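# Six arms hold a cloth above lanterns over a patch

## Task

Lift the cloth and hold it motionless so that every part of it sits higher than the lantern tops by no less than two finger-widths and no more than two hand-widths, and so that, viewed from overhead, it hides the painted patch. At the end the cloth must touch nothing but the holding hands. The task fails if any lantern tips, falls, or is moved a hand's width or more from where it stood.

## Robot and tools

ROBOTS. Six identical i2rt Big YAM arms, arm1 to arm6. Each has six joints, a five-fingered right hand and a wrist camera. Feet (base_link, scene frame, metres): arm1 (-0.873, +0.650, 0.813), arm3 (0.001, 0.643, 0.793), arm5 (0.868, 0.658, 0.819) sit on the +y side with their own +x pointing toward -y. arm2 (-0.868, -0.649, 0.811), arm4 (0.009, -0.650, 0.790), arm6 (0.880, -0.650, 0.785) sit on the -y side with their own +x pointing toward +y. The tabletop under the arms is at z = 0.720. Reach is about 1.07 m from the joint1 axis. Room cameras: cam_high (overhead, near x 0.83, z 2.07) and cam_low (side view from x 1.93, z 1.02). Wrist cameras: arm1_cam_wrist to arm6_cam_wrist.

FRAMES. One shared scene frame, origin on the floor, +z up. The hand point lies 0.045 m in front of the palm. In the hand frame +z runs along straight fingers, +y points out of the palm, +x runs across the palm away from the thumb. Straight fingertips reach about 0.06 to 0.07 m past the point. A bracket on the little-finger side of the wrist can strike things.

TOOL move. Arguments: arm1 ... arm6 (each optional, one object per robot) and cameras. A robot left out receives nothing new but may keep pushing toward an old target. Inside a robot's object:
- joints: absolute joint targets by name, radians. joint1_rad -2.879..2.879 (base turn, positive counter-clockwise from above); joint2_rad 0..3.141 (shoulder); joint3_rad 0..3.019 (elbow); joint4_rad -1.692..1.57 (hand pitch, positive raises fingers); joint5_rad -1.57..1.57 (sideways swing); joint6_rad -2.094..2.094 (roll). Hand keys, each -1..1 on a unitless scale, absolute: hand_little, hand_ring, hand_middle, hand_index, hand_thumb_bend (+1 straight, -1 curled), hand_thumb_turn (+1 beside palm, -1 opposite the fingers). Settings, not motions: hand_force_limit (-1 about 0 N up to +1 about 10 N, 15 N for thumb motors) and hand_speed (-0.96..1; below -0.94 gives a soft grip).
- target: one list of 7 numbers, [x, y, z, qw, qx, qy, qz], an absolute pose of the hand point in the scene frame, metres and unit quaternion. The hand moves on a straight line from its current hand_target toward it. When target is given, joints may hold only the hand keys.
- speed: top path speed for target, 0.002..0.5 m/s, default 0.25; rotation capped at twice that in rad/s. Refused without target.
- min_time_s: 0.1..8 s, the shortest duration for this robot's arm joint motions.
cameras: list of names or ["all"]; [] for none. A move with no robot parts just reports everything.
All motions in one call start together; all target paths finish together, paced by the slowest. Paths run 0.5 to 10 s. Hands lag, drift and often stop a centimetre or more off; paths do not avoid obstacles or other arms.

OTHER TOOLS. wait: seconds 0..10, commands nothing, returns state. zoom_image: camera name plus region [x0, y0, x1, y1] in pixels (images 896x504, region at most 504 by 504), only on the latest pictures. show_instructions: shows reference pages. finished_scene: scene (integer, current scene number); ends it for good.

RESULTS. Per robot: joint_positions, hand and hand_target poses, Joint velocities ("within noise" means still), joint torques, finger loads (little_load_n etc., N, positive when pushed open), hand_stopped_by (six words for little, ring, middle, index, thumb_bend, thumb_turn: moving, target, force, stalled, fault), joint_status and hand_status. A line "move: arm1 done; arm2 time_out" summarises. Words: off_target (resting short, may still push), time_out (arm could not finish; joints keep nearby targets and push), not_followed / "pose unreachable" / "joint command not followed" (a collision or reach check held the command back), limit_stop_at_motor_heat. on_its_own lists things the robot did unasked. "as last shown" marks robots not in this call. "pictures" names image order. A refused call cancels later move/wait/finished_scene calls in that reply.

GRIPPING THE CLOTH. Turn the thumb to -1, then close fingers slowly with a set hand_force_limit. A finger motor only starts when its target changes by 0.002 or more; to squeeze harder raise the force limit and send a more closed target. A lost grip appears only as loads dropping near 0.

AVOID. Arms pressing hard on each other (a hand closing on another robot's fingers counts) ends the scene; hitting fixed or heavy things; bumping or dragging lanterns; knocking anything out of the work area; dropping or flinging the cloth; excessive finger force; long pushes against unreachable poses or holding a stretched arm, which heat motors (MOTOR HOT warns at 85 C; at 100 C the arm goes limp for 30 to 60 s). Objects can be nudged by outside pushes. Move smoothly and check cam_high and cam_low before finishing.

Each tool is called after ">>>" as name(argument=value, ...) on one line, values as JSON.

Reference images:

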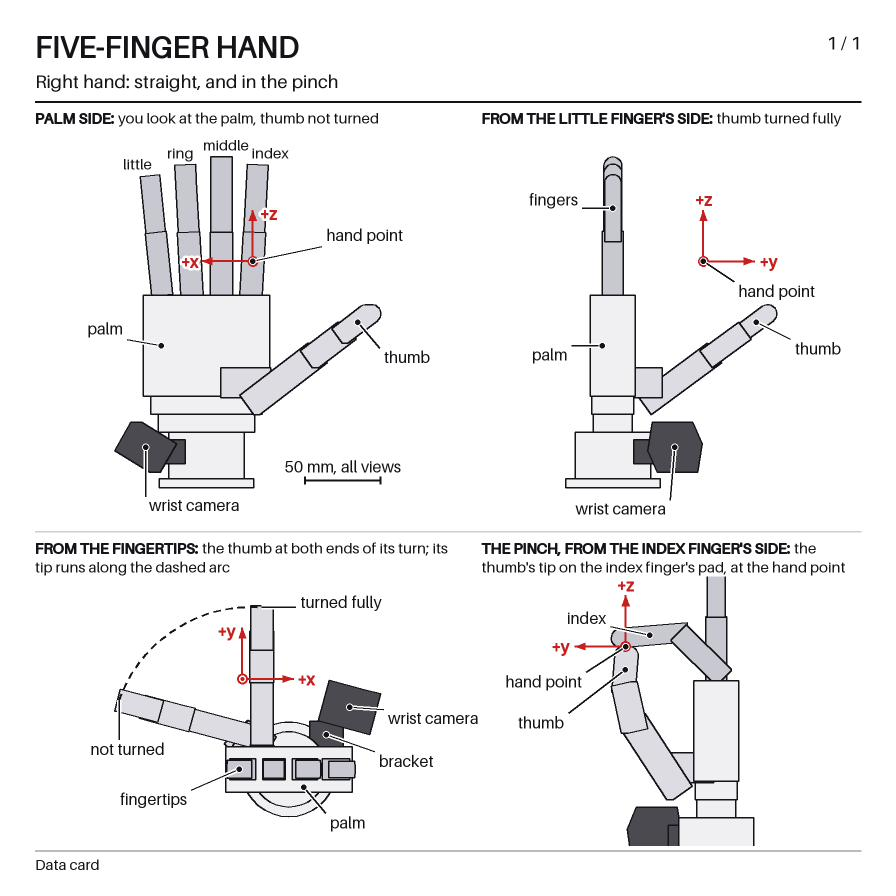

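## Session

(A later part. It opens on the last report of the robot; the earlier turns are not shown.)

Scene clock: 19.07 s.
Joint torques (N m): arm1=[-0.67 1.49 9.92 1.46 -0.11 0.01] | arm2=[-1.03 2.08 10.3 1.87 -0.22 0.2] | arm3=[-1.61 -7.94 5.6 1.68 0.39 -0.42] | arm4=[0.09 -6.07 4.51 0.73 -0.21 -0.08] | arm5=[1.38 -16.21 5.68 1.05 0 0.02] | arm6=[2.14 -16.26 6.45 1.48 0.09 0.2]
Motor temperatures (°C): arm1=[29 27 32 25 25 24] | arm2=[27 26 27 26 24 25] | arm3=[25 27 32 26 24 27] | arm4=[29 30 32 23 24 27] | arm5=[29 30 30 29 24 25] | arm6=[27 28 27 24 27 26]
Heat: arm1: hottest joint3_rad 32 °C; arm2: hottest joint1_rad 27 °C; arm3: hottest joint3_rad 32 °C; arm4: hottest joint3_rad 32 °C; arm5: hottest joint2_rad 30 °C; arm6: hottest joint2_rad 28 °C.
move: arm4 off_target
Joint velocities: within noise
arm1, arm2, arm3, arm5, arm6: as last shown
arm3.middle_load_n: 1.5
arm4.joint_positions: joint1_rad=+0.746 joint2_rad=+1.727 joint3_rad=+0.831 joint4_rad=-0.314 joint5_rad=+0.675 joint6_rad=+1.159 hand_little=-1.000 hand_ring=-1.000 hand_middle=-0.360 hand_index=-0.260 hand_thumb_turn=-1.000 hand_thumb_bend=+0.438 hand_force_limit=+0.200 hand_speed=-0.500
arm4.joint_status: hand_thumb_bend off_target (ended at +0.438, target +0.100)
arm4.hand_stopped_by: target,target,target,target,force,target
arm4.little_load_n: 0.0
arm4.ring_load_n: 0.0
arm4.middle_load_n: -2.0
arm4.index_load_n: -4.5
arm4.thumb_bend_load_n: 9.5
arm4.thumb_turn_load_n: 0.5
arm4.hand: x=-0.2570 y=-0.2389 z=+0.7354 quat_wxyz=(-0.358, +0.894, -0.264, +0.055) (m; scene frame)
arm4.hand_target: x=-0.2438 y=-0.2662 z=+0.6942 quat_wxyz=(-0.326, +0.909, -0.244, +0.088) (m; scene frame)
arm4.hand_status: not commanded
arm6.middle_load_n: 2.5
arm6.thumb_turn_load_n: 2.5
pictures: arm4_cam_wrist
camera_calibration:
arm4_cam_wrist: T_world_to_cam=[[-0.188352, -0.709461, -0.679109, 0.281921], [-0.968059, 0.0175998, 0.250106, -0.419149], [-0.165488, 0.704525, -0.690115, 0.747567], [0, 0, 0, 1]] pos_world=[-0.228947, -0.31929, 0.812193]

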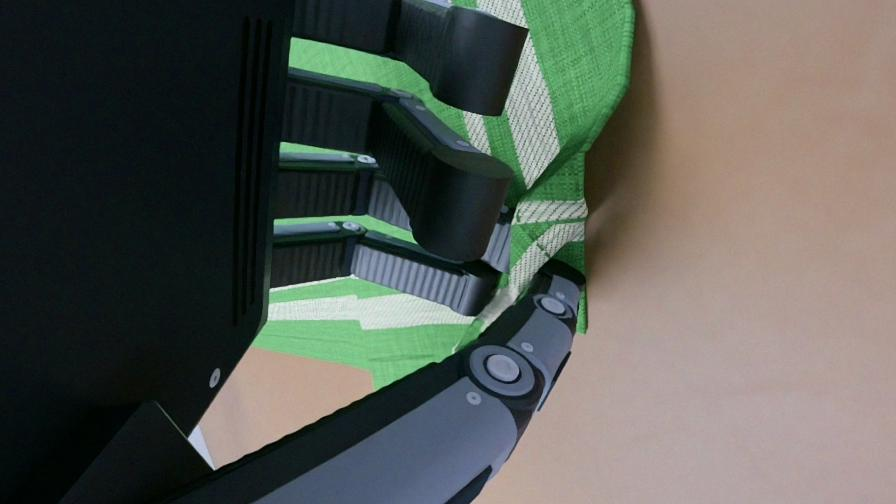

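>>> move(arm3={"joints": {"hand_thumb_bend": 0.0, "hand_force_limit": 0.6}}, arm4={"joints": {"hand_thumb_bend": 0.0, "hand_force_limit": 0.7}}, arm6={"joints": {"hand_thumb_bend": 0.0, "hand_force_limit": 0.5}}, cameras=["arm4_cam_wrist"])

Scene clock: 19.63 s.
Joint torques (N m): arm1=[-0.73 1.49 9.94 1.46 -0.1 0.01] | arm2=[-1.03 2.14 10.32 1.91 -0.22 0.21] | arm3=[-1.73 -8.06 5.59 1.63 0.37 -0.42] | arm4=[0.03 -6.12 4.51 0.73 -0.23 -0.08] | arm5=[1.38 -16.21 5.67 1.05 0 0.02] | arm6=[2.32 -15.97 6.38 1.52 0.13 0.17]
Motor temperatures (°C): arm1=[29 27 32 25 25 24] | arm2=[27 26 27 26 24 25] | arm3=[25 27 32 26 24 27] | arm4=[29 30 32 23 24 27] | arm5=[29 30 30 29 24 25] | arm6=[27 28 27 24 27 26]
Heat: arm1: hottest joint3_rad 32 °C; arm2: hottest joint1_rad 27 °C; arm3: hottest joint3_rad 32 °C; arm4: hottest joint3_rad 32 °C; arm5: hottest joint2_rad 30 °C; arm6: hottest joint2_rad 28 °C.
move: arm3 off_target; arm4 off_target; arm6 off_target
Joint velocities: within noise
arm1, arm2, arm5: as last shown
arm2.middle_load_n: -0.5
arm3.joint_positions: joint1_rad=-0.768 joint2_rad=+1.898 joint3_rad=+1.096 joint4_rad=-0.295 joint5_rad=-0.607 joint6_rad=-0.915 hand_little=-1.000 hand_ring=-1.000 hand_middle=-0.339 hand_index=-0.281 hand_thumb_turn=-1.000 hand_thumb_bend=+0.361 hand_force_limit=+0.600 hand_speed=-0.500
arm3.joint_status: hand_thumb_bend off_target (ended at +0.361, target +0.000); the others done
arm3.hand_stopped_by: target,target,target,target,force,target
arm3.little_load_n: 0.0
arm3.ring_load_n: 0.0
arm3.middle_load_n: 3.5
arm3.index_load_n: -4.5
arm3.thumb_bend_load_n: 14.5
arm3.thumb_turn_load_n: 1.0
arm3.hand: x=-0.3140 y=+0.2040 z=+0.7360 quat_wxyz=(-0.023, +0.131, -0.921, +0.366) (m; scene frame)
arm3.hand_target: x=-0.3047 y=+0.2265 z=+0.6891 quat_wxyz=(-0.045, +0.123, -0.933, +0.335) (m; scene frame)
arm3.hand_status: not commanded
arm4.joint_positions: joint1_rad=+0.746 joint2_rad=+1.727 joint3_rad=+0.831 joint4_rad=-0.314 joint5_rad=+0.675 joint6_rad=+1.159 hand_little=-1.000 hand_ring=-1.000 hand_middle=-0.360 hand_index=-0.260 hand_thumb_turn=-1.000 hand_thumb_bend=+0.422 hand_force_limit=+0.700 hand_speed=-0.500
arm4.joint_status: hand_thumb_bend off_target (ended at +0.422, target +0.000); the others done
arm4.hand_stopped_by: target,target,target,target,force,target
arm4.little_load_n: 0.0
arm4.ring_load_n: 0.0
arm4.middle_load_n: -1.0
arm4.index_load_n: -4.5
arm4.thumb_bend_load_n: 13.0
arm4.thumb_turn_load_n: 1.5
arm4.hand: x=-0.2569 y=-0.2389 z=+0.7354 quat_wxyz=(-0.358, +0.894, -0.264, +0.055) (m; scene frame)
arm4.hand_target: x=-0.2438 y=-0.2662 z=+0.6942 quat_wxyz=(-0.326, +0.909, -0.244, +0.088) (m; scene frame)
arm4.hand_status: not commanded
arm6.joint_positions: joint1_rad=+0.800 joint2_rad=+2.057 joint3_rad=+1.358 joint4_rad=-0.102 joint5_rad=-0.030 joint6_rad=-0.031 hand_little=-1.000 hand_ring=-1.000 hand_middle=-0.330 hand_index=-0.270 hand_thumb_turn=-1.000 hand_thumb_bend=+0.331 hand_force_limit=+0.500 hand_speed=-0.500
arm6.joint_status: hand_thumb_bend off_target (ended at +0.331, target +0.000); the others done
arm6.hand_stopped_by: target,target,target,target,force,target
arm6.little_load_n: 0.0
arm6.ring_load_n: 0.0
arm6.middle_load_n: 4.5
arm6.index_load_n: 2.5
arm6.thumb_bend_load_n: 15.5
arm6.thumb_turn_load_n: 4.0
arm6.hand: x=+0.3465 y=-0.2062 z=+0.7384 quat_wxyz=(-0.342, +0.840, +0.391, -0.157) (m; scene frame)
arm6.hand_target: x=+0.3596 y=-0.2239 z=+0.6876 quat_wxyz=(-0.306, +0.853, +0.398, -0.143) (m; scene frame)
arm6.hand_status: not commanded
pictures: arm4_cam_wrist
camera_calibration:
arm4_cam_wrist: T_world_to_cam=[[-0.188314, -0.709275, -0.679313, 0.282174], [-0.968118, 0.0177255, 0.249868, -0.418832], [-0.165184, 0.704709, -0.69, 0.747618], [0, 0, 0, 1]] pos_world=[-0.228847, -0.31929, 0.812193]

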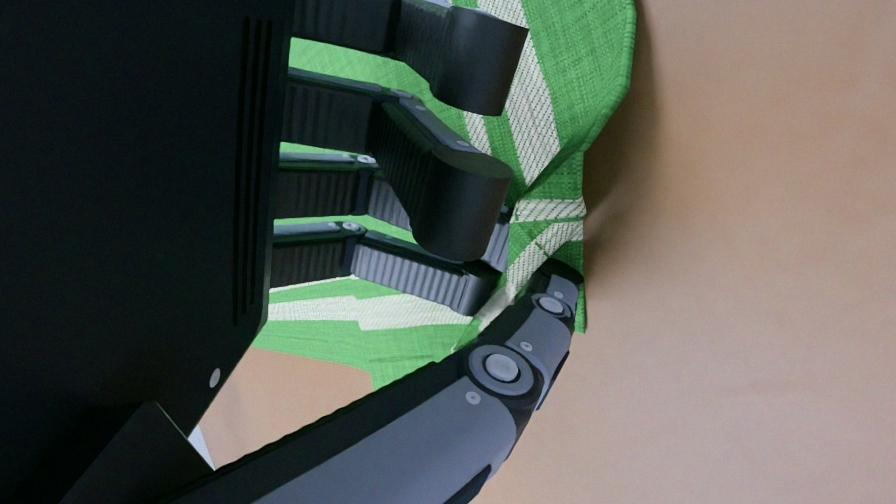

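>>> move(arm3={"target": [-0.305, 0.213, 0.80, 0.04571, -0.12226, 0.92866, -0.34722], "speed": 0.06}, arm4={"target": [-0.252, -0.250, 0.80, 0.33828, -0.90476, 0.24243, -0.09064], "speed": 0.06}, arm5={"target": [0.308, 0.300, 0.80, -0.11978, 0.32036, 0.88019, -0.3291], "speed": 0.06}, arm6={"target": [0.352, -0.214, 0.80, 0.3174, -0.84891, -0.39585, 0.14801], "speed": 0.06}, cameras=["arm3_cam_wrist", "arm4_cam_wrist", "arm5_cam_wrist", "arm6_cam_wrist"])

Scene clock: 22.37 s.
Joint torques (N m): arm1=[-0.67 1.61 9.92 1.48 -0.11 0] | arm2=[-0.97 2.02 10.33 1.87 -0.22 0.2] | arm3=[-0.67 -16.26 10.44 0.28 -0.22 -0.16] | arm4=[0.21 -12.51 10.52 -0.02 0.23 -0.19] | arm5=[0.26 -22.12 8.92 0.29 -0.25 -0.01] | arm6=[1.9 -22.07 11.6 0.92 -0.05 0.17]
Motor temperatures (°C): arm1=[29 27 32 25 25 24] | arm2=[27 26 28 26 24 25] | arm3=[25 28 33 26 24 27] | arm4=[29 30 32 23 24 27] | arm5=[29 30 30 28 24 25] | arm6=[27 28 28 24 27 26]
Heat: arm1: hottest joint3_rad 32 °C; arm2: hottest joint3_rad 28 °C; arm3: hottest joint3_rad 33 °C; arm4: hottest joint3_rad 32 °C; arm5: hottest joint2_rad 30 °C; arm6: hottest joint2_rad 28 °C.
move: arm3 off_target; arm4 off_target; arm5 off_target; arm6 off_target
Joint velocities: within noise
arm1, arm2: as last shown
arm1.middle_load_n: -0.5
arm2.middle_load_n: 0.0
arm3.joint_positions: joint1_rad=-0.768 joint2_rad=+1.802 joint3_rad=+1.111 joint4_rad=-0.510 joint5_rad=-0.607 joint6_rad=-0.915 hand_little=-1.000 hand_ring=-1.000 hand_middle=-0.339 hand_index=-0.280 hand_thumb_turn=-1.000 hand_thumb_bend=+0.361 hand_force_limit=+0.600 hand_speed=-0.500
arm3.joint_status: not commanded
arm3.hand_stopped_by: target,target,target,target,force,target
arm3.little_load_n: 0.0
arm3.ring_load_n: 0.0
arm3.middle_load_n: 6.5
arm3.index_load_n: 0.5
arm3.thumb_bend_load_n: 11.5
arm3.thumb_turn_load_n: 1.5
arm3.hand: x=-0.2923 y=+0.2258 z=+0.7784 quat_wxyz=(-0.062, +0.117, -0.932, +0.336) (m; scene frame)
arm3.hand_target: x=-0.3045 y=+0.2136 z=+0.8002 quat_wxyz=(-0.046, +0.122, -0.929, +0.347) (m; scene frame)
arm3.hand_status: off_target (0.028 m and 2.4 deg from the pose sent, 0.065 m and 3.6 deg at the start)
arm4.joint_positions: joint1_rad=+0.746 joint2_rad=+1.610 joint3_rad=+0.884 joint4_rad=-0.601 joint5_rad=+0.690 joint6_rad=+1.163 hand_little=-1.000 hand_ring=-1.000 hand_middle=-0.360 hand_index=-0.260 hand_thumb_turn=-1.000 hand_thumb_bend=+0.422 hand_force_limit=+0.700 hand_speed=-0.500
arm4.joint_status: not commanded
arm4.hand_stopped_by: target,target,target,target,force,target
arm4.little_load_n: 0.0
arm4.ring_load_n: 0.0
arm4.middle_load_n: 4.0
arm4.index_load_n: 0.0
arm4.thumb_bend_load_n: 10.5
arm4.thumb_turn_load_n: 1.5
arm4.hand: x=-0.2372 y=-0.2566 z=+0.7835 quat_wxyz=(-0.334, +0.903, -0.248, +0.104) (m; scene frame)
arm4.hand_target: x=-0.2517 y=-0.2504 z=+0.8000 quat_wxyz=(-0.338, +0.905, -0.242, +0.090) (m; scene frame)
arm4.hand_status: off_target (0.023 m and 1.8 deg from the pose sent, 0.066 m and 5.5 deg at the start)
arm5.joint_positions: joint1_rad=-1.046 joint2_rad=+2.000 joint3_rad=+1.352 joint4_rad=-0.253 joint5_rad=-0.261 joint6_rad=-0.300 hand_little=-1.000 hand_ring=-1.000 hand_middle=-0.340 hand_index=-0.280 hand_thumb_turn=-1.000 hand_thumb_bend=+0.400 hand_force_limit=+0.600 hand_speed=-0.500
arm5.joint_status: not commanded
arm5.hand_stopped_by: target,target,target,target,force,target
arm5.little_load_n: 0.0
arm5.ring_load_n: 0.0
arm5.middle_load_n: 3.0
arm5.index_load_n: 2.5
arm5.thumb_bend_load_n: 11.0
arm5.thumb_turn_load_n: 2.5
arm5.hand: x=+0.3155 y=+0.3035 z=+0.7881 quat_wxyz=(+0.117, -0.321, -0.882, +0.325) (m; scene frame)
arm5.hand_target: x=+0.3081 y=+0.3001 z=+0.8000 quat_wxyz=(+0.120, -0.320, -0.880, +0.329) (m; scene frame)
arm5.hand_status: off_target (0.015 m and 0.7 deg from the pose sent, 0.066 m and 3.3 deg at the start)
arm6.joint_positions: joint1_rad=+0.800 joint2_rad=+1.966 joint3_rad=+1.377 joint4_rad=-0.293 joint5_rad=-0.030 joint6_rad=-0.031 hand_little=-1.000 hand_ring=-1.000 hand_middle=-0.330 hand_index=-0.270 hand_thumb_turn=-1.000 hand_thumb_bend=+0.331 hand_force_limit=+0.500 hand_speed=-0.500
arm6.joint_status: not commanded
arm6.hand_stopped_by: target,target,target,target,force,target
arm6.little_load_n: 0.0
arm6.ring_load_n: 0.0
arm6.middle_load_n: 4.5
arm6.index_load_n: 1.0
arm6.thumb_bend_load_n: 13.0
arm6.thumb_turn_load_n: 3.0
arm6.hand: x=+0.3633 y=-0.2218 z=+0.7815 quat_wxyz=(-0.307, +0.854, +0.396, -0.143) (m; scene frame)
arm6.hand_target: x=+0.3524 y=-0.2143 z=+0.8003 quat_wxyz=(-0.318, +0.849, +0.396, -0.148) (m; scene frame)
arm6.hand_status: off_target (0.023 m and 1.5 deg from the pose sent, 0.062 m and 3.2 deg at the start)
pictures: arm3_cam_wrist, arm4_cam_wrist, arm5_cam_wrist, arm6_cam_wrist
camera_calibration:
arm3_cam_wrist: T_world_to_cam=[[-0.375071, 0.684083, -0.625582, 0.22454], [0.589533, 0.69682, 0.408525, -0.32304], [0.715383, -0.215575, -0.664646, 0.885998], [0, 0, 0, 1]] pos_world=[-0.359166, 0.262496, 0.861314]
arm4_cam_wrist: T_world_to_cam=[[-0.136129, -0.760328, -0.635114, 0.270603], [-0.985694, 0.0396384, 0.163818, -0.34263], [-0.0993803, 0.648328, -0.754847, 0.848469], [0, 0, 0, 1]] pos_world=[-0.21657, -0.330758, 0.868456]
arm5_cam_wrist: T_world_to_cam=[[0.272249, 0.734, -0.622193, 0.180512], [0.962182, -0.213907, 0.16867, -0.35701], [-0.00928746, -0.644583, -0.764478, 0.913575], [0, 0, 0, 1]] pos_world=[0.30285, 0.380013, 0.870938]
arm6_cam_wrist: T_world_to_cam=[[0.756171, -0.259822, -0.600582, 0.134314], [-0.226764, -0.96497, 0.131952, -0.214665], [-0.613828, 0.036412, -0.7886, 0.962786], [0, 0, 0, 1]] pos_world=[0.440742, -0.207305, 0.868245]

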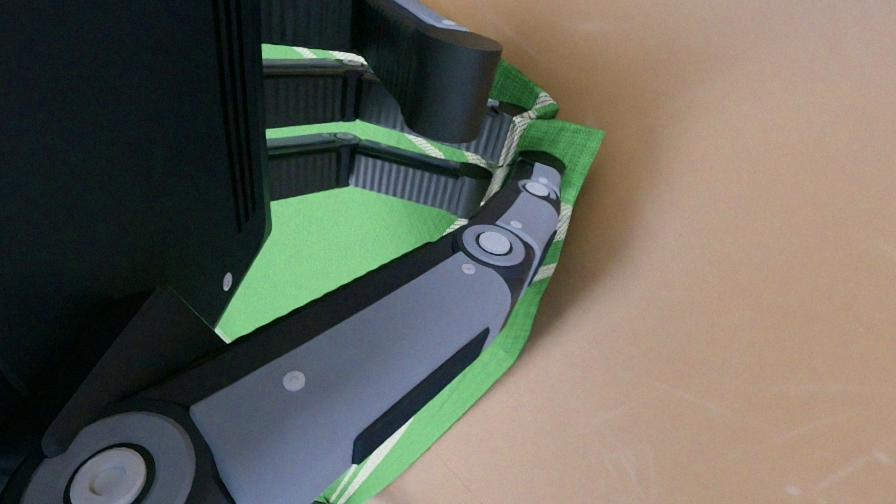

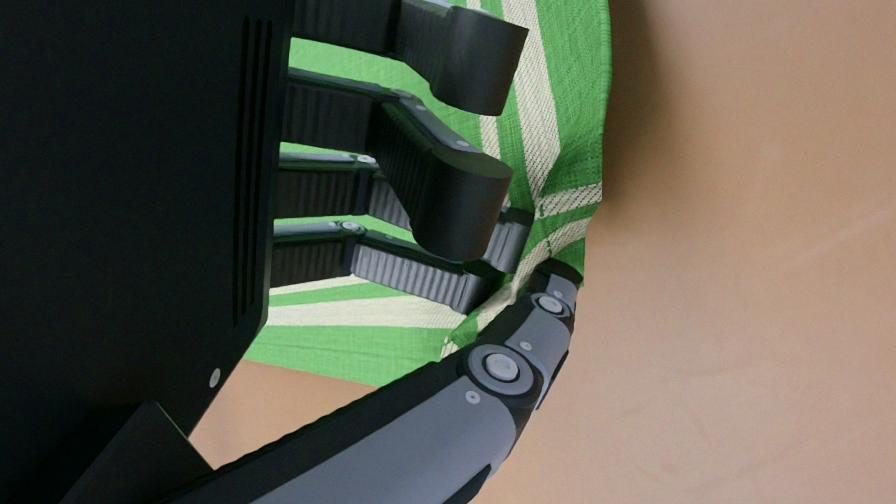

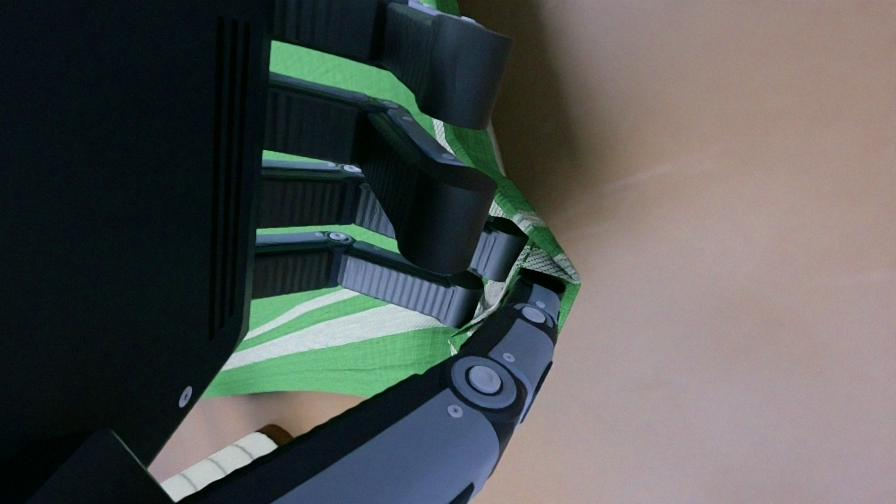

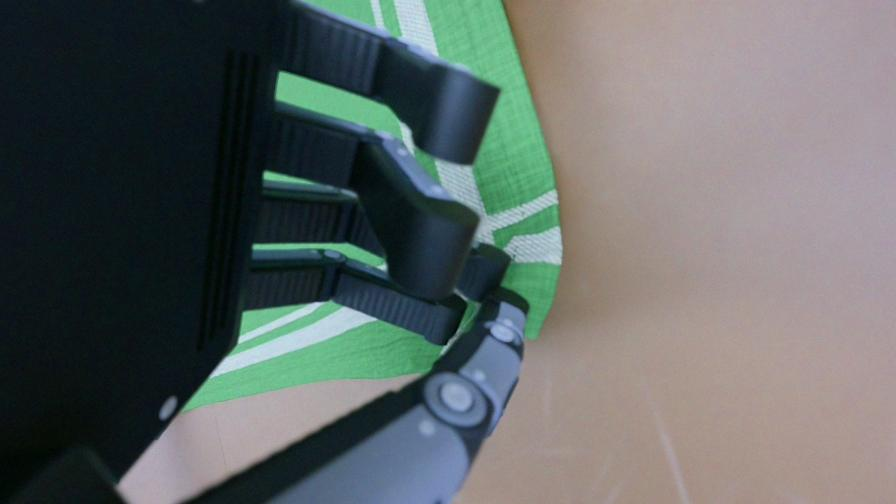

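>>> move(arm3={"target": [-0.290, 0.215, 1.19, 0.04571, -0.12226, 0.92866, -0.34722], "speed": 0.15}, arm4={"target": [-0.25, -0.257, 1.19, 0.33828, -0.90476, 0.24243, -0.09064], "speed": 0.15}, arm5={"target": [0.308, 0.291, 1.19, -0.11978, 0.32036, 0.88019, -0.3291], "speed": 0.15}, arm6={"target": [0.347, -0.20, 1.19, 0.3174, -0.84891, -0.39585, 0.14801], "speed": 0.15}, cameras=["arm3_cam_wrist", "arm4_cam_wrist", "arm5_cam_wrist", "arm6_cam_wrist", "cam_high", "cam_low"])

Scene clock: 27.17 s.
Joint torques (N m): arm1=[-0.67 1.55 9.92 1.47 -0.11 0.01] | arm2=[-1.03 2.08 10.3 1.87 -0.22 0.2] | arm3=[0.03 -12.57 13.15 0.47 -0.22 -0.12] | arm4=[0.62 -9.99 14.22 0.13 0.33 0.04] | arm5=[0.91 -19.96 11.66 0.51 -0.13 0.06] | arm6=[1.03 -18.55 12.52 0.95 -0.16 0.1]
Motor temperatures (°C): arm1=[29 27 33 25 25 24] | arm2=[27 26 28 26 24 25] | arm3=[25 28 33 26 24 27] | arm4=[29 30 33 23 24 27] | arm5=[29 31 31 28 24 25] | arm6=[27 29 28 24 27 26]
Heat: arm1: hottest joint3_rad 33 °C; arm2: hottest joint3_rad 28 °C; arm3: hottest joint3_rad 33 °C; arm4: hottest joint3_rad 33 °C; arm5: hottest joint2_rad 31 °C; arm6: hottest joint2_rad 29 °C.
move: arm3 off_target; arm4 off_target; arm5 off_target; arm6 done
Joint velocities: within noise
arm1, arm2: as last shown
arm1.middle_load_n: 0.0
arm3.joint_positions: joint1_rad=-0.759 joint2_rad=+1.612 joint3_rad=+1.959 joint4_rad=-1.522 joint5_rad=-0.601 joint6_rad=-0.898 hand_little=-1.000 hand_ring=-1.000 hand_middle=-0.339 hand_index=-0.280 hand_thumb_turn=-1.000 hand_thumb_bend=+0.361 hand_force_limit=+0.600 hand_speed=-0.500
arm3.joint_status: not commanded
arm3.hand_stopped_by: target,target,target,target,force,target
arm3.little_load_n: 0.0
arm3.ring_load_n: 0.0
arm3.middle_load_n: 6.5
arm3.index_load_n: 0.0
arm3.thumb_bend_load_n: 11.5
arm3.thumb_turn_load_n: 1.0
arm3.hand: x=-0.2890 y=+0.2221 z=+1.1751 quat_wxyz=(-0.055, +0.117, -0.931, +0.341) (m; scene frame)
arm3.hand_target: x=-0.2895 y=+0.2155 z=+1.1898 quat_wxyz=(-0.045, +0.122, -0.928, +0.348) (m; scene frame)
arm3.hand_status: off_target (0.017 m and 1.4 deg from the pose sent, 0.412 m and 2.4 deg at the start)
arm4.joint_positions: joint1_rad=+0.757 joint2_rad=+1.422 joint3_rad=+1.756 joint4_rad=-1.680 joint5_rad=+0.691 joint6_rad=+1.163 hand_little=-1.000 hand_ring=-1.000 hand_middle=-0.360 hand_index=-0.260 hand_thumb_turn=-1.000 hand_thumb_bend=+0.422 hand_force_limit=+0.700 hand_speed=-0.500
arm4.joint_status: not commanded
arm4.hand_stopped_by: target,target,target,target,force,target
arm4.little_load_n: 0.0
arm4.ring_load_n: 0.0
arm4.middle_load_n: 2.5
arm4.index_load_n: 0.0
arm4.thumb_bend_load_n: 9.0
arm4.thumb_turn_load_n: 0.5
arm4.hand: x=-0.2383 y=-0.2568 z=+1.1698 quat_wxyz=(-0.330, +0.906, -0.241, +0.110) (m; scene frame)
arm4.hand_target: x=-0.2493 y=-0.2576 z=+1.1895 quat_wxyz=(-0.338, +0.905, -0.242, +0.090) (m; scene frame)
arm4.hand_status: off_target (0.023 m and 2.5 deg from the pose sent, 0.407 m and 1.8 deg at the start)
arm5.joint_positions: joint1_rad=-1.046 joint2_rad=+1.859 joint3_rad=+2.217 joint4_rad=-1.261 joint5_rad=-0.259 joint6_rad=-0.300 hand_little=-1.000 hand_ring=-1.000 hand_middle=-0.340 hand_index=-0.280 hand_thumb_turn=-1.000 hand_thumb_bend=+0.399 hand_force_limit=+0.600 hand_speed=-0.500
arm5.joint_status: not commanded
arm5.hand_stopped_by: target,target,target,target,force,target
arm5.little_load_n: 0.0
arm5.ring_load_n: 0.0
arm5.middle_load_n: 3.5
arm5.index_load_n: 0.0
arm5.thumb_bend_load_n: 5.0
arm5.thumb_turn_load_n: 0.0
arm5.hand: x=+0.3100 y=+0.2973 z=+1.1799 quat_wxyz=(+0.117, -0.322, -0.882, +0.324) (m; scene frame)
arm5.hand_target: x=+0.3083 y=+0.2912 z=+1.1899 quat_wxyz=(+0.120, -0.320, -0.880, +0.330) (m; scene frame)
arm5.hand_status: off_target (0.012 m and 0.8 deg from the pose sent, 0.402 m and 0.7 deg at the start)
arm6.joint_positions: joint1_rad=+0.794 joint2_rad=+1.972 joint3_rad=+2.518 joint4_rad=-1.394 joint5_rad=-0.037 joint6_rad=-0.033 hand_little=-1.000 hand_ring=-1.000 hand_middle=-0.330 hand_index=-0.270 hand_thumb_turn=-1.000 hand_thumb_bend=+0.331 hand_force_limit=+0.500 hand_speed=-0.500
arm6.joint_status: not commanded
arm6.hand_stopped_by: target,target,target,target,force,target
arm6.little_load_n: 0.0
arm6.ring_load_n: 0.0
arm6.middle_load_n: 4.0
arm6.index_load_n: 0.0
arm6.thumb_bend_load_n: 12.5
arm6.thumb_turn_load_n: 3.0
arm6.hand: x=+0.3500 y=-0.2082 z=+1.1956 quat_wxyz=(-0.321, +0.848, +0.394, -0.150) (m; scene frame)
arm6.hand_target: x=+0.3473 y=-0.2002 z=+1.1896 quat_wxyz=(-0.318, +0.849, +0.396, -0.148) (m; scene frame)
arm6.hand_status: done (0.010 m and 0.6 deg from the pose sent, 0.410 m and 1.5 deg at the start)
pictures: arm3_cam_wrist, arm4_cam_wrist, arm5_cam_wrist, arm6_cam_wrist, cam_high, cam_low
camera_calibration:
arm3_cam_wrist: T_world_to_cam=[[-0.379322, 0.679144, -0.628394, 0.479601], [0.597868, 0.698234, 0.393729, -0.465002], [0.706165, -0.226347, -0.670894, 1.15358], [0, 0, 0, 1]] pos_world=[-0.354684, 0.260072, 1.25839]
arm4_cam_wrist: T_world_to_cam=[[-0.119205, -0.770077, -0.626715, 0.507403], [-0.98821, 0.0309394, 0.149946, -0.393525], [-0.0960801, 0.6372, -0.764686, 1.14955], [0, 0, 0, 1]] pos_world=[-0.217951, -0.32958, 1.25605]
arm5_cam_wrist: T_world_to_cam=[[0.273736, 0.735047, -0.620302, 0.427381], [0.96176, -0.215412, 0.16916, -0.419137], [-0.00927954, -0.642887, -0.765905, 1.21024], [0, 0, 0, 1]] pos_world=[0.29735, 0.373616, 1.26294]
arm6_cam_wrist: T_world_to_cam=[[0.739089, -0.246205, -0.627001, 0.436928], [-0.22258, -0.967789, 0.117651, -0.244097], [-0.635771, 0.0526037, -0.770083, 1.26957], [0, 0, 0, 1]] pos_world=[0.429894, -0.195444, 1.28034]

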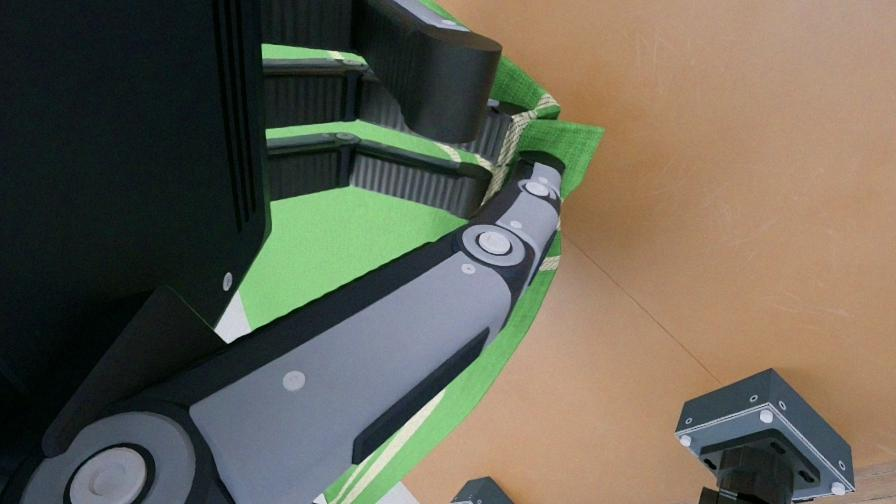

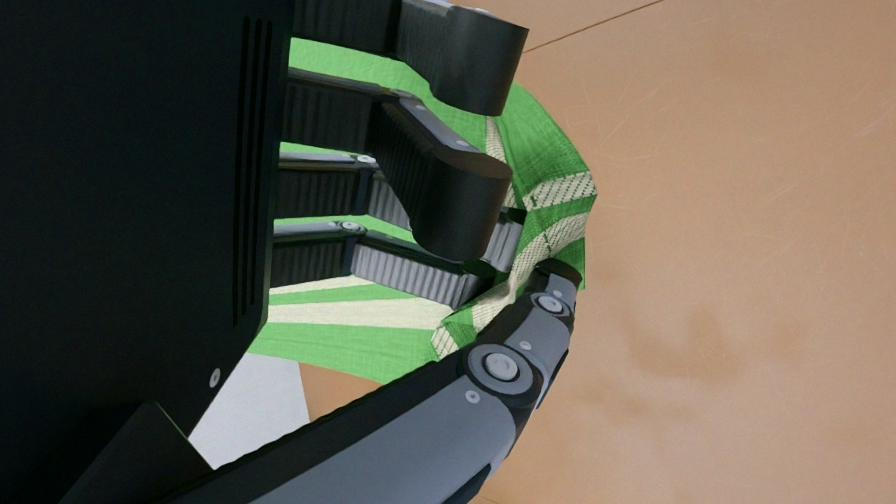

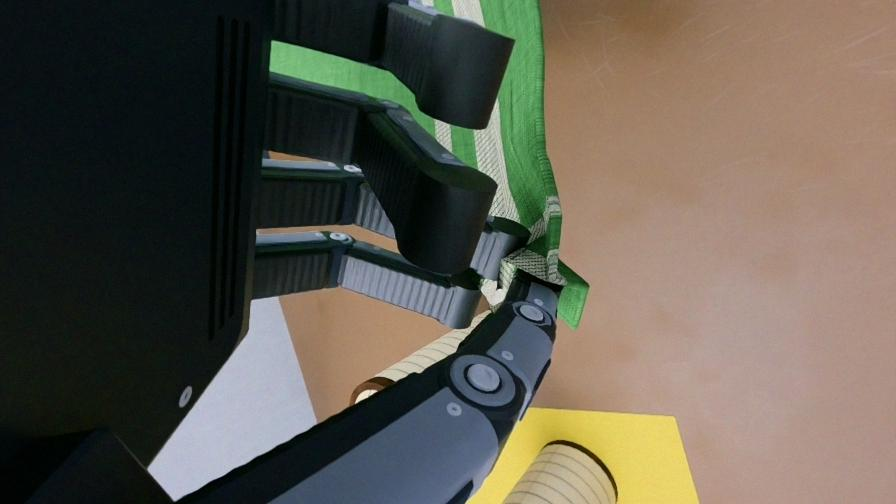

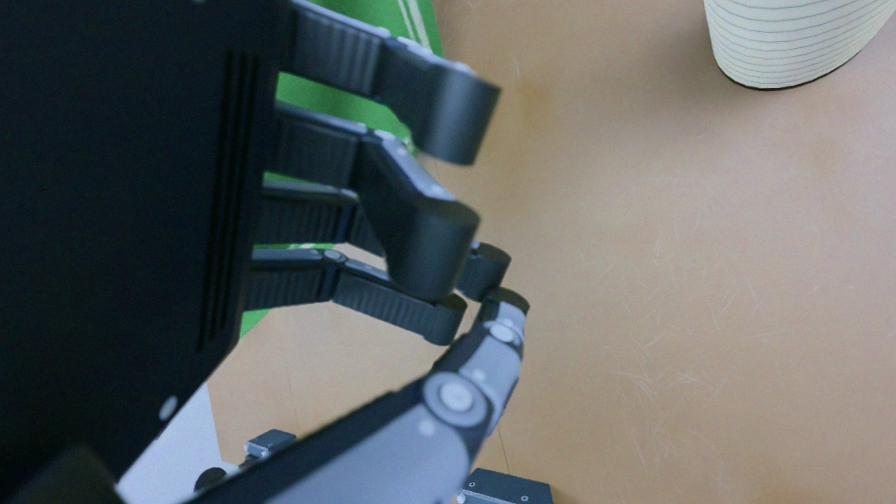

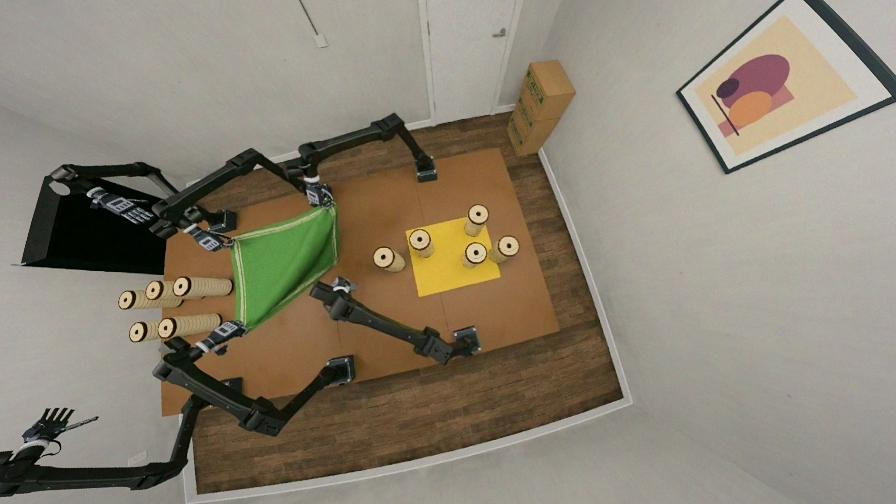

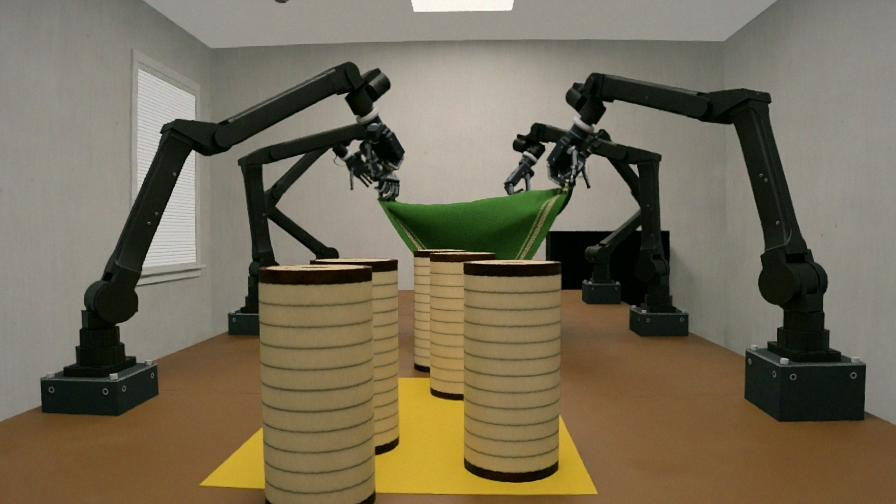

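>>> zoom_image(camera="cam_high", region=[210, 180, 370, 340])

>>> zoom_image(camera="arm6_cam_wrist", region=[200, 0, 600, 400])

Scaled by 3.150 from the camera's 896x504 image, which has a finer 1280x720 frame.

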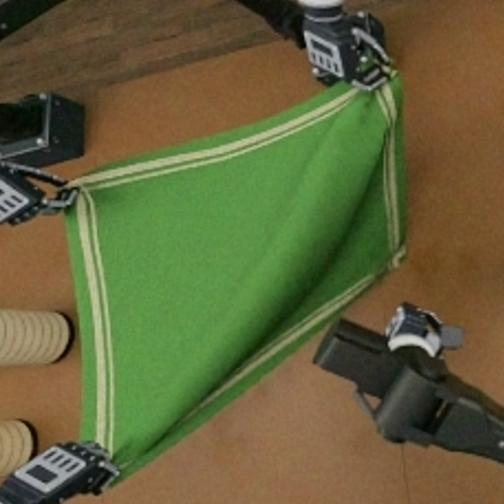

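Scaled by 1.260 from the camera's 896x504 image, which has a finer 1280x720 frame.

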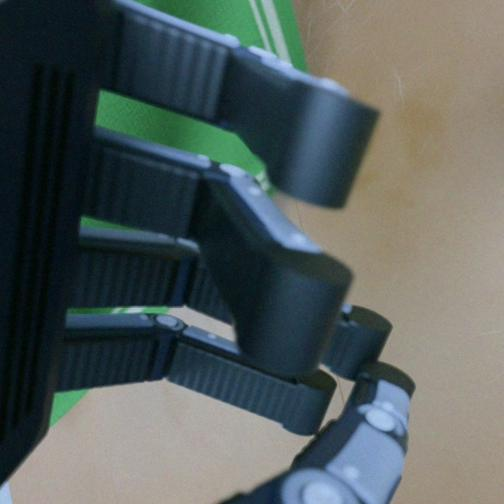

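>>> move(arm3={"target": [-0.08, 0.09, 1.34, 0.07822, -0.13547, 0.85536, -0.49384], "speed": 0.15}, arm4={"target": [-0.09, -0.395, 1.33, 0.55404, -0.79124, 0.21201, -0.14845], "speed": 0.15}, arm5={"target": [0.504, 0.028, 1.34, -0.15035, 0.26042, 0.82594, -0.47685], "speed": 0.15}, arm6={"target": [0.33, -0.38, 0.98, -0.4545, 0.5416, 0.4546, 0.5417], "speed": 0.25, "joints": {"hand_thumb_bend": 1.0, "hand_speed": 0.3}}, cameras=["arm6_cam_wrist", "cam_high", "cam_low"])

Scene clock: 34.63 s.
Joint torques (N m): arm1=[-0.62 1.49 9.91 1.47 -0.11 0] | arm2=[-1.03 2.08 10.29 1.88 -0.21 0.21] | arm3=[0.03 -11.63 12.82 2.47 -0.13 -0.05] | arm4=[0.26 -0.56 7.95 0.66 0.84 -0.19] | arm5=[0.97 -19.37 10.33 1.01 -0.02 0.18] | arm6=[1.9 -20.54 8.06 0.34 1.07 0.06]
Motor temperatures (°C): arm1=[29 27 33 25 25 24] | arm2=[27 26 29 26 24 25] | arm3=[25 28 34 26 24 27] | arm4=[29 31 33 23 24 27] | arm5=[29 31 33 28 24 25] | arm6=[27 29 29 24 28 26]
Heat: arm1: hottest joint3_rad 33 °C; arm2: hottest joint3_rad 29 °C; arm3: hottest joint3_rad 34 °C; arm4: hottest joint3_rad 33 °C; arm5: hottest joint3_rad 33 °C; arm6: hottest joint2_rad 29 °C.
move: arm3 off_target; arm4 off_target; arm5 done; arm6 off_target
Joint velocities: within noise
arm1, arm2: as last shown
arm3.joint_positions: joint1_rad=-0.336 joint2_rad=+1.566 joint3_rad=+2.169 joint4_rad=-1.290 joint5_rad=-0.560 joint6_rad=-0.377 hand_little=-1.000 hand_ring=-1.000 hand_middle=-0.339 hand_index=-0.280 hand_thumb_turn=-1.000 hand_thumb_bend=+0.361 hand_force_limit=+0.600 hand_speed=-0.500
arm3.joint_status: not commanded
arm3.hand_stopped_by: target,target,target,target,force,target
arm3.little_load_n: 0.0
arm3.ring_load_n: 0.0
arm3.middle_load_n: 6.5
arm3.index_load_n: 0.5
arm3.thumb_bend_load_n: 11.5
arm3.thumb_turn_load_n: 1.5
arm3.hand: x=-0.0830 y=+0.0972 z=+1.3182 quat_wxyz=(-0.087, +0.130, -0.867, +0.473) (m; scene frame)
arm3.hand_target: x=-0.0797 y=+0.0912 z=+1.3396 quat_wxyz=(-0.078, +0.136, -0.855, +0.494) (m; scene frame)
arm3.hand_status: off_target (0.023 m and 3.0 deg from the pose sent, 0.297 m and 19.9 deg at the start)
arm4.joint_positions: joint1_rad=+1.006 joint2_rad=+0.868 joint3_rad=+1.600 joint4_rad=-1.697 joint5_rad=+1.179 joint6_rad=+1.004 hand_little=-1.000 hand_ring=-1.000 hand_middle=-0.360 hand_index=-0.260 hand_thumb_turn=-1.000 hand_thumb_bend=+0.422 hand_force_limit=+0.700 hand_speed=-0.500
arm4.joint_status: not commanded
arm4.hand_stopped_by: target,target,target,target,force,target
arm4.little_load_n: 0.0
arm4.ring_load_n: 0.0
arm4.middle_load_n: 2.5
arm4.index_load_n: 0.5
arm4.thumb_bend_load_n: 8.5
arm4.thumb_turn_load_n: 0.5
arm4.hand: x=-0.0897 y=-0.3902 z=+1.3308 quat_wxyz=(-0.576, +0.794, -0.179, +0.083) (m; scene frame)
arm4.hand_target: x=-0.0893 y=-0.3937 z=+1.3298 quat_wxyz=(-0.575, +0.796, -0.167, +0.086) (m; scene frame)
arm4.hand_status: off_target (0.005 m and 8.7 deg from the pose sent, 0.258 m and 29.4 deg at the start; a joint's target at an end of its range on 121 of 136 steps)
arm5.joint_positions: joint1_rad=-0.522 joint2_rad=+1.972 joint3_rad=+2.714 joint4_rad=-1.263 joint5_rad=+0.041 joint6_rad=+0.012 hand_little=-1.000 hand_ring=-1.000 hand_middle=-0.340 hand_index=-0.280 hand_thumb_turn=-1.000 hand_thumb_bend=+0.399 hand_force_limit=+0.600 hand_speed=-0.500
arm5.joint_status: not commanded
arm5.hand_stopped_by: target,target,target,target,force,target
arm5.little_load_n: 0.0
arm5.ring_load_n: 0.0
arm5.middle_load_n: 4.0
arm5.index_load_n: 0.0
arm5.thumb_bend_load_n: 5.0
arm5.thumb_turn_load_n: 0.0
arm5.hand: x=+0.5008 y=+0.0361 z=+1.3376 quat_wxyz=(+0.156, -0.257, -0.828, +0.472) (m; scene frame)
arm5.hand_target: x=+0.5042 y=+0.0284 z=+1.3397 quat_wxyz=(+0.151, -0.260, -0.825, +0.478) (m; scene frame)
arm5.hand_status: done (0.009 m and 1.0 deg from the pose sent, 0.368 m and 20.4 deg at the start)
arm6.joint_positions: joint1_rad=+1.406 joint2_rad=+2.070 joint3_rad=+1.763 joint4_rad=-1.091 joint5_rad=+1.569 joint6_rad=-0.146 hand_little=-1.000 hand_ring=-1.000 hand_middle=-0.330 hand_index=-0.270 hand_thumb_turn=-1.000 hand_thumb_bend=+1.000 hand_force_limit=+0.500 hand_speed=+0.300
arm6.joint_status: all done
arm6.hand_stopped_by: target,target,target,target,target,target
arm6.little_load_n: 0.0
arm6.ring_load_n: 0.0
arm6.middle_load_n: 0.0
arm6.index_load_n: 0.0
arm6.thumb_bend_load_n: 0.0
arm6.thumb_turn_load_n: 0.5
arm6.hand: x=+0.3314 y=-0.3787 z=+0.9946 quat_wxyz=(-0.472, +0.539, +0.457, +0.528) (m; scene frame)
arm6.hand_target: x=+0.3303 y=-0.3797 z=+0.9801 quat_wxyz=(-0.466, +0.532, +0.464, +0.534) (m; scene frame)
arm6.hand_status: off_target (0.015 m and 2.6 deg from the pose sent, 0.276 m and 90.7 deg at the start)
pictures: arm6_cam_wrist, cam_high, cam_low
camera_calibration:
arm6_cam_wrist: T_world_to_cam=[[0.953703, -0.143824, 0.264131, -0.636035], [0.184292, -0.414563, -0.891164, 0.688439], [0.23767, 0.898583, -0.368864, 0.743795], [0, 0, 0, 1]] pos_world=[0.302937, -0.474438, 1.05587]

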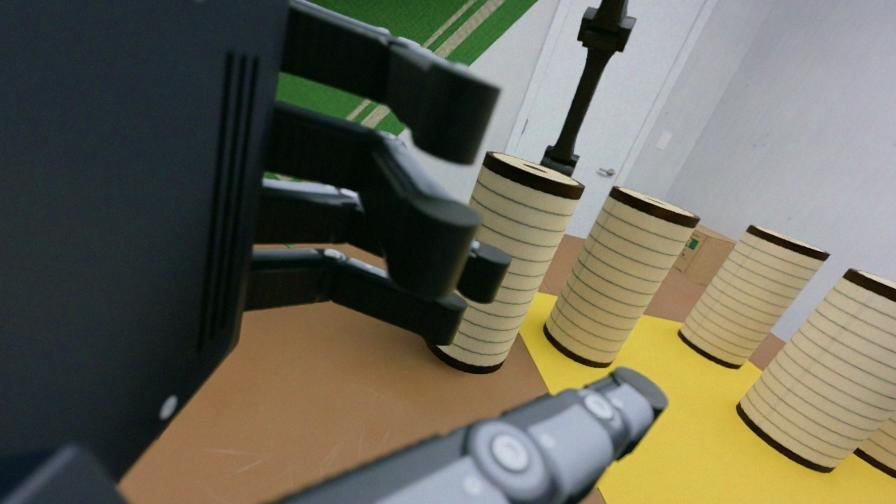

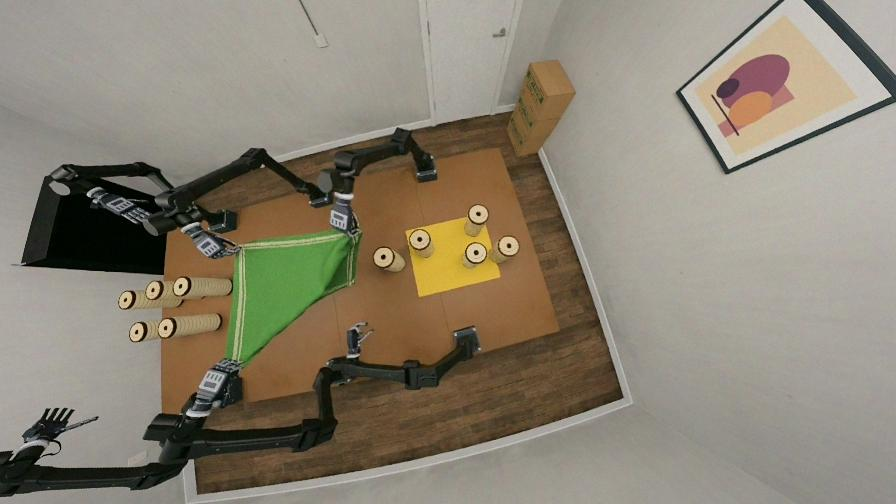

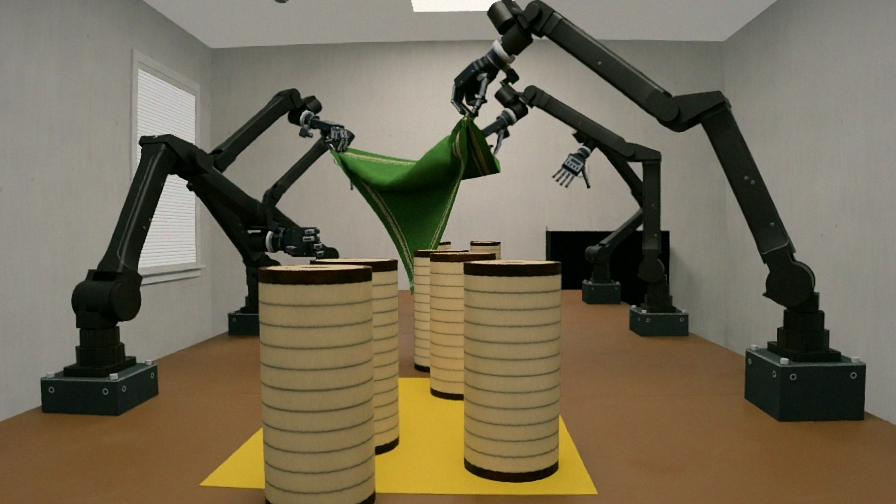

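>>> move(arm6={"target": [0.10, -0.205, 0.895, -0.4545, 0.5416, 0.4546, 0.5417], "speed": 0.2}, cameras=["arm6_cam_wrist", "cam_high", "cam_low"])

Scene clock: 38.60 s.
Joint torques (N m): arm1=[-0.67 1.55 9.92 1.48 -0.11 0] | arm2=[-1.03 2.02 10.32 1.89 -0.23 0.21] | arm3=[-0.09 -11.46 12.82 2.45 -0.14 -0.07] | arm4=[0.26 -0.62 7.95 0.66 0.84 -0.18] | arm5=[1.2 -19.37 10.32 1.13 -0.03 0.18] | arm6=[1.38 -27.34 14.27 1.92 -0.17 0]
Motor temperatures (°C): arm1=[29 27 33 25 25 24] | arm2=[27 26 29 26 24 25] | arm3=[25 28 35 26 24 27] | arm4=[29 30 33 23 24 27] | arm5=[29 31 33 28 24 25] | arm6=[27 30 29 24 28 26]
Heat: arm1: hottest joint3_rad 33 °C; arm2: hottest joint3_rad 29 °C; arm3: hottest joint3_rad 35 °C; arm4: hottest joint3_rad 33 °C; arm5: hottest joint3_rad 33 °C; arm6: hottest joint2_rad 30 °C.
move: arm6 off_target
Joint velocities: within noise
arm1, arm2, arm3, arm4, arm5: as last shown
arm3.joint_positions: joint1_rad=-0.336 joint2_rad=+1.566 joint3_rad=+2.169 joint4_rad=-1.290 joint5_rad=-0.559 joint6_rad=-0.377 hand_little=-1.000 hand_ring=-1.000 hand_middle=-0.339 hand_index=-0.280 hand_thumb_turn=-1.000 hand_thumb_bend=+0.361 hand_force_limit=+0.600 hand_speed=-0.500
arm3.index_load_n: 1.0
arm3.hand: x=-0.0831 y=+0.0972 z=+1.3182 quat_wxyz=(-0.087, +0.130, -0.867, +0.473) (m; scene frame)
arm4.thumb_bend_load_n: 9.0
arm4.thumb_turn_load_n: 1.0
arm5.joint_positions: joint1_rad=-0.522 joint2_rad=+1.973 joint3_rad=+2.714 joint4_rad=-1.264 joint5_rad=+0.041 joint6_rad=+0.012 hand_little=-1.000 hand_ring=-1.000 hand_middle=-0.340 hand_index=-0.280 hand_thumb_turn=-1.000 hand_thumb_bend=+0.399 hand_force_limit=+0.600 hand_speed=-0.500
arm5.thumb_turn_load_n: -0.5
arm5.hand: x=+0.5007 y=+0.0360 z=+1.3374 quat_wxyz=(+0.156, -0.257, -0.828, +0.472) (m; scene frame)
arm5.hand_target: x=+0.5042 y=+0.0283 z=+1.3397 quat_wxyz=(+0.151, -0.260, -0.825, +0.478) (m; scene frame)
arm6.joint_positions: joint1_rad=+1.253 joint2_rad=+2.888 joint3_rad=+2.881 joint4_rad=+0.013 joint5_rad=+1.231 joint6_rad=-1.551 hand_little=-1.000 hand_ring=-1.000 hand_middle=-0.330 hand_index=-0.270 hand_thumb_turn=-1.000 hand_thumb_bend=+1.000 hand_force_limit=+0.500 hand_speed=+0.300
arm6.joint_status: not commanded
arm6.hand_stopped_by: target,target,target,target,target,target
arm6.little_load_n: 0.0
arm6.ring_load_n: 0.0
arm6.middle_load_n: 0.0
arm6.index_load_n: 0.0
arm6.thumb_bend_load_n: 0.0
arm6.thumb_turn_load_n: 0.5
arm6.hand: x=+0.1039 y=-0.2068 z=+0.9105 quat_wxyz=(-0.519, +0.492, +0.505, +0.483) (m; scene frame)
arm6.hand_target: x=+0.1023 y=-0.2057 z=+0.8952 quat_wxyz=(-0.524, +0.492, +0.502, +0.481) (m; scene frame)
arm6.hand_status: off_target (0.016 m and 12.9 deg from the pose sent, 0.306 m and 2.6 deg at the start; a joint's target at an end of its range on 60 of 105 steps)
pictures: arm6_cam_wrist, cam_high, cam_low
camera_calibration:
arm6_cam_wrist: T_world_to_cam=[[0.963164, 0.0352774, 0.266591, -0.338291], [0.260396, -0.369903, -0.891833, 0.728593], [0.0671515, 0.9284, -0.365463, 0.633147], [0, 0, 0, 1]] pos_world=[0.0935905, -0.306371, 0.97136]

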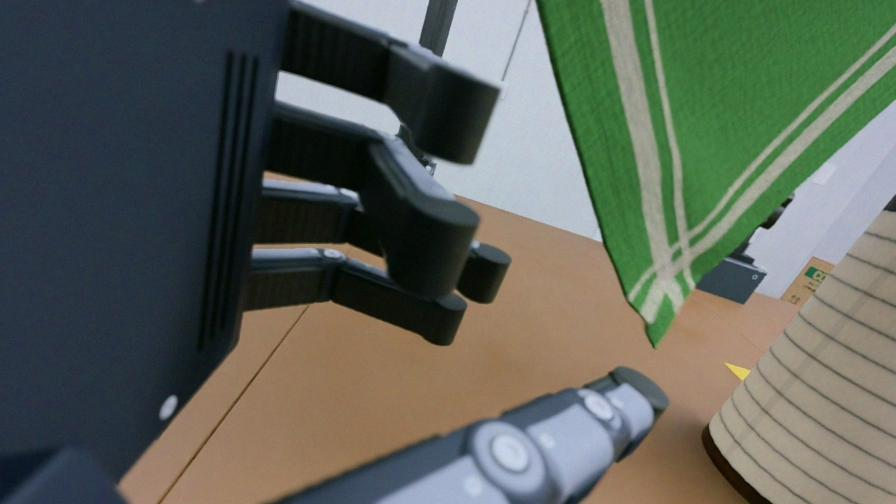

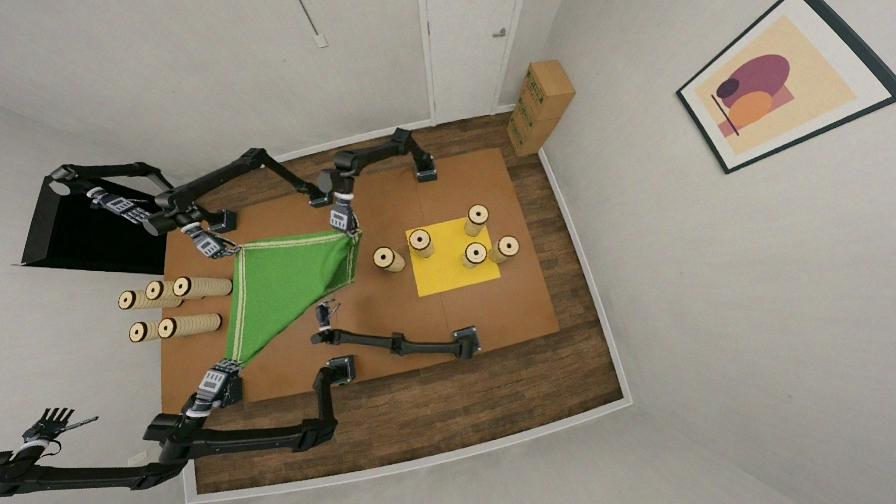

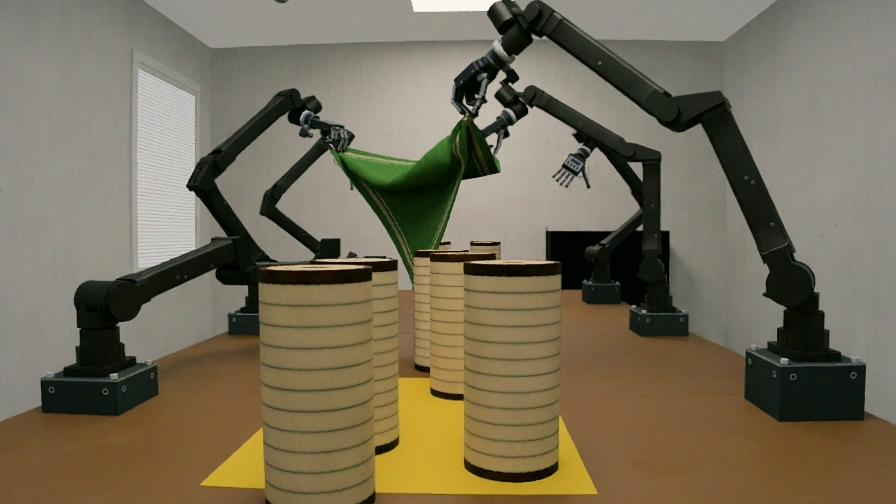

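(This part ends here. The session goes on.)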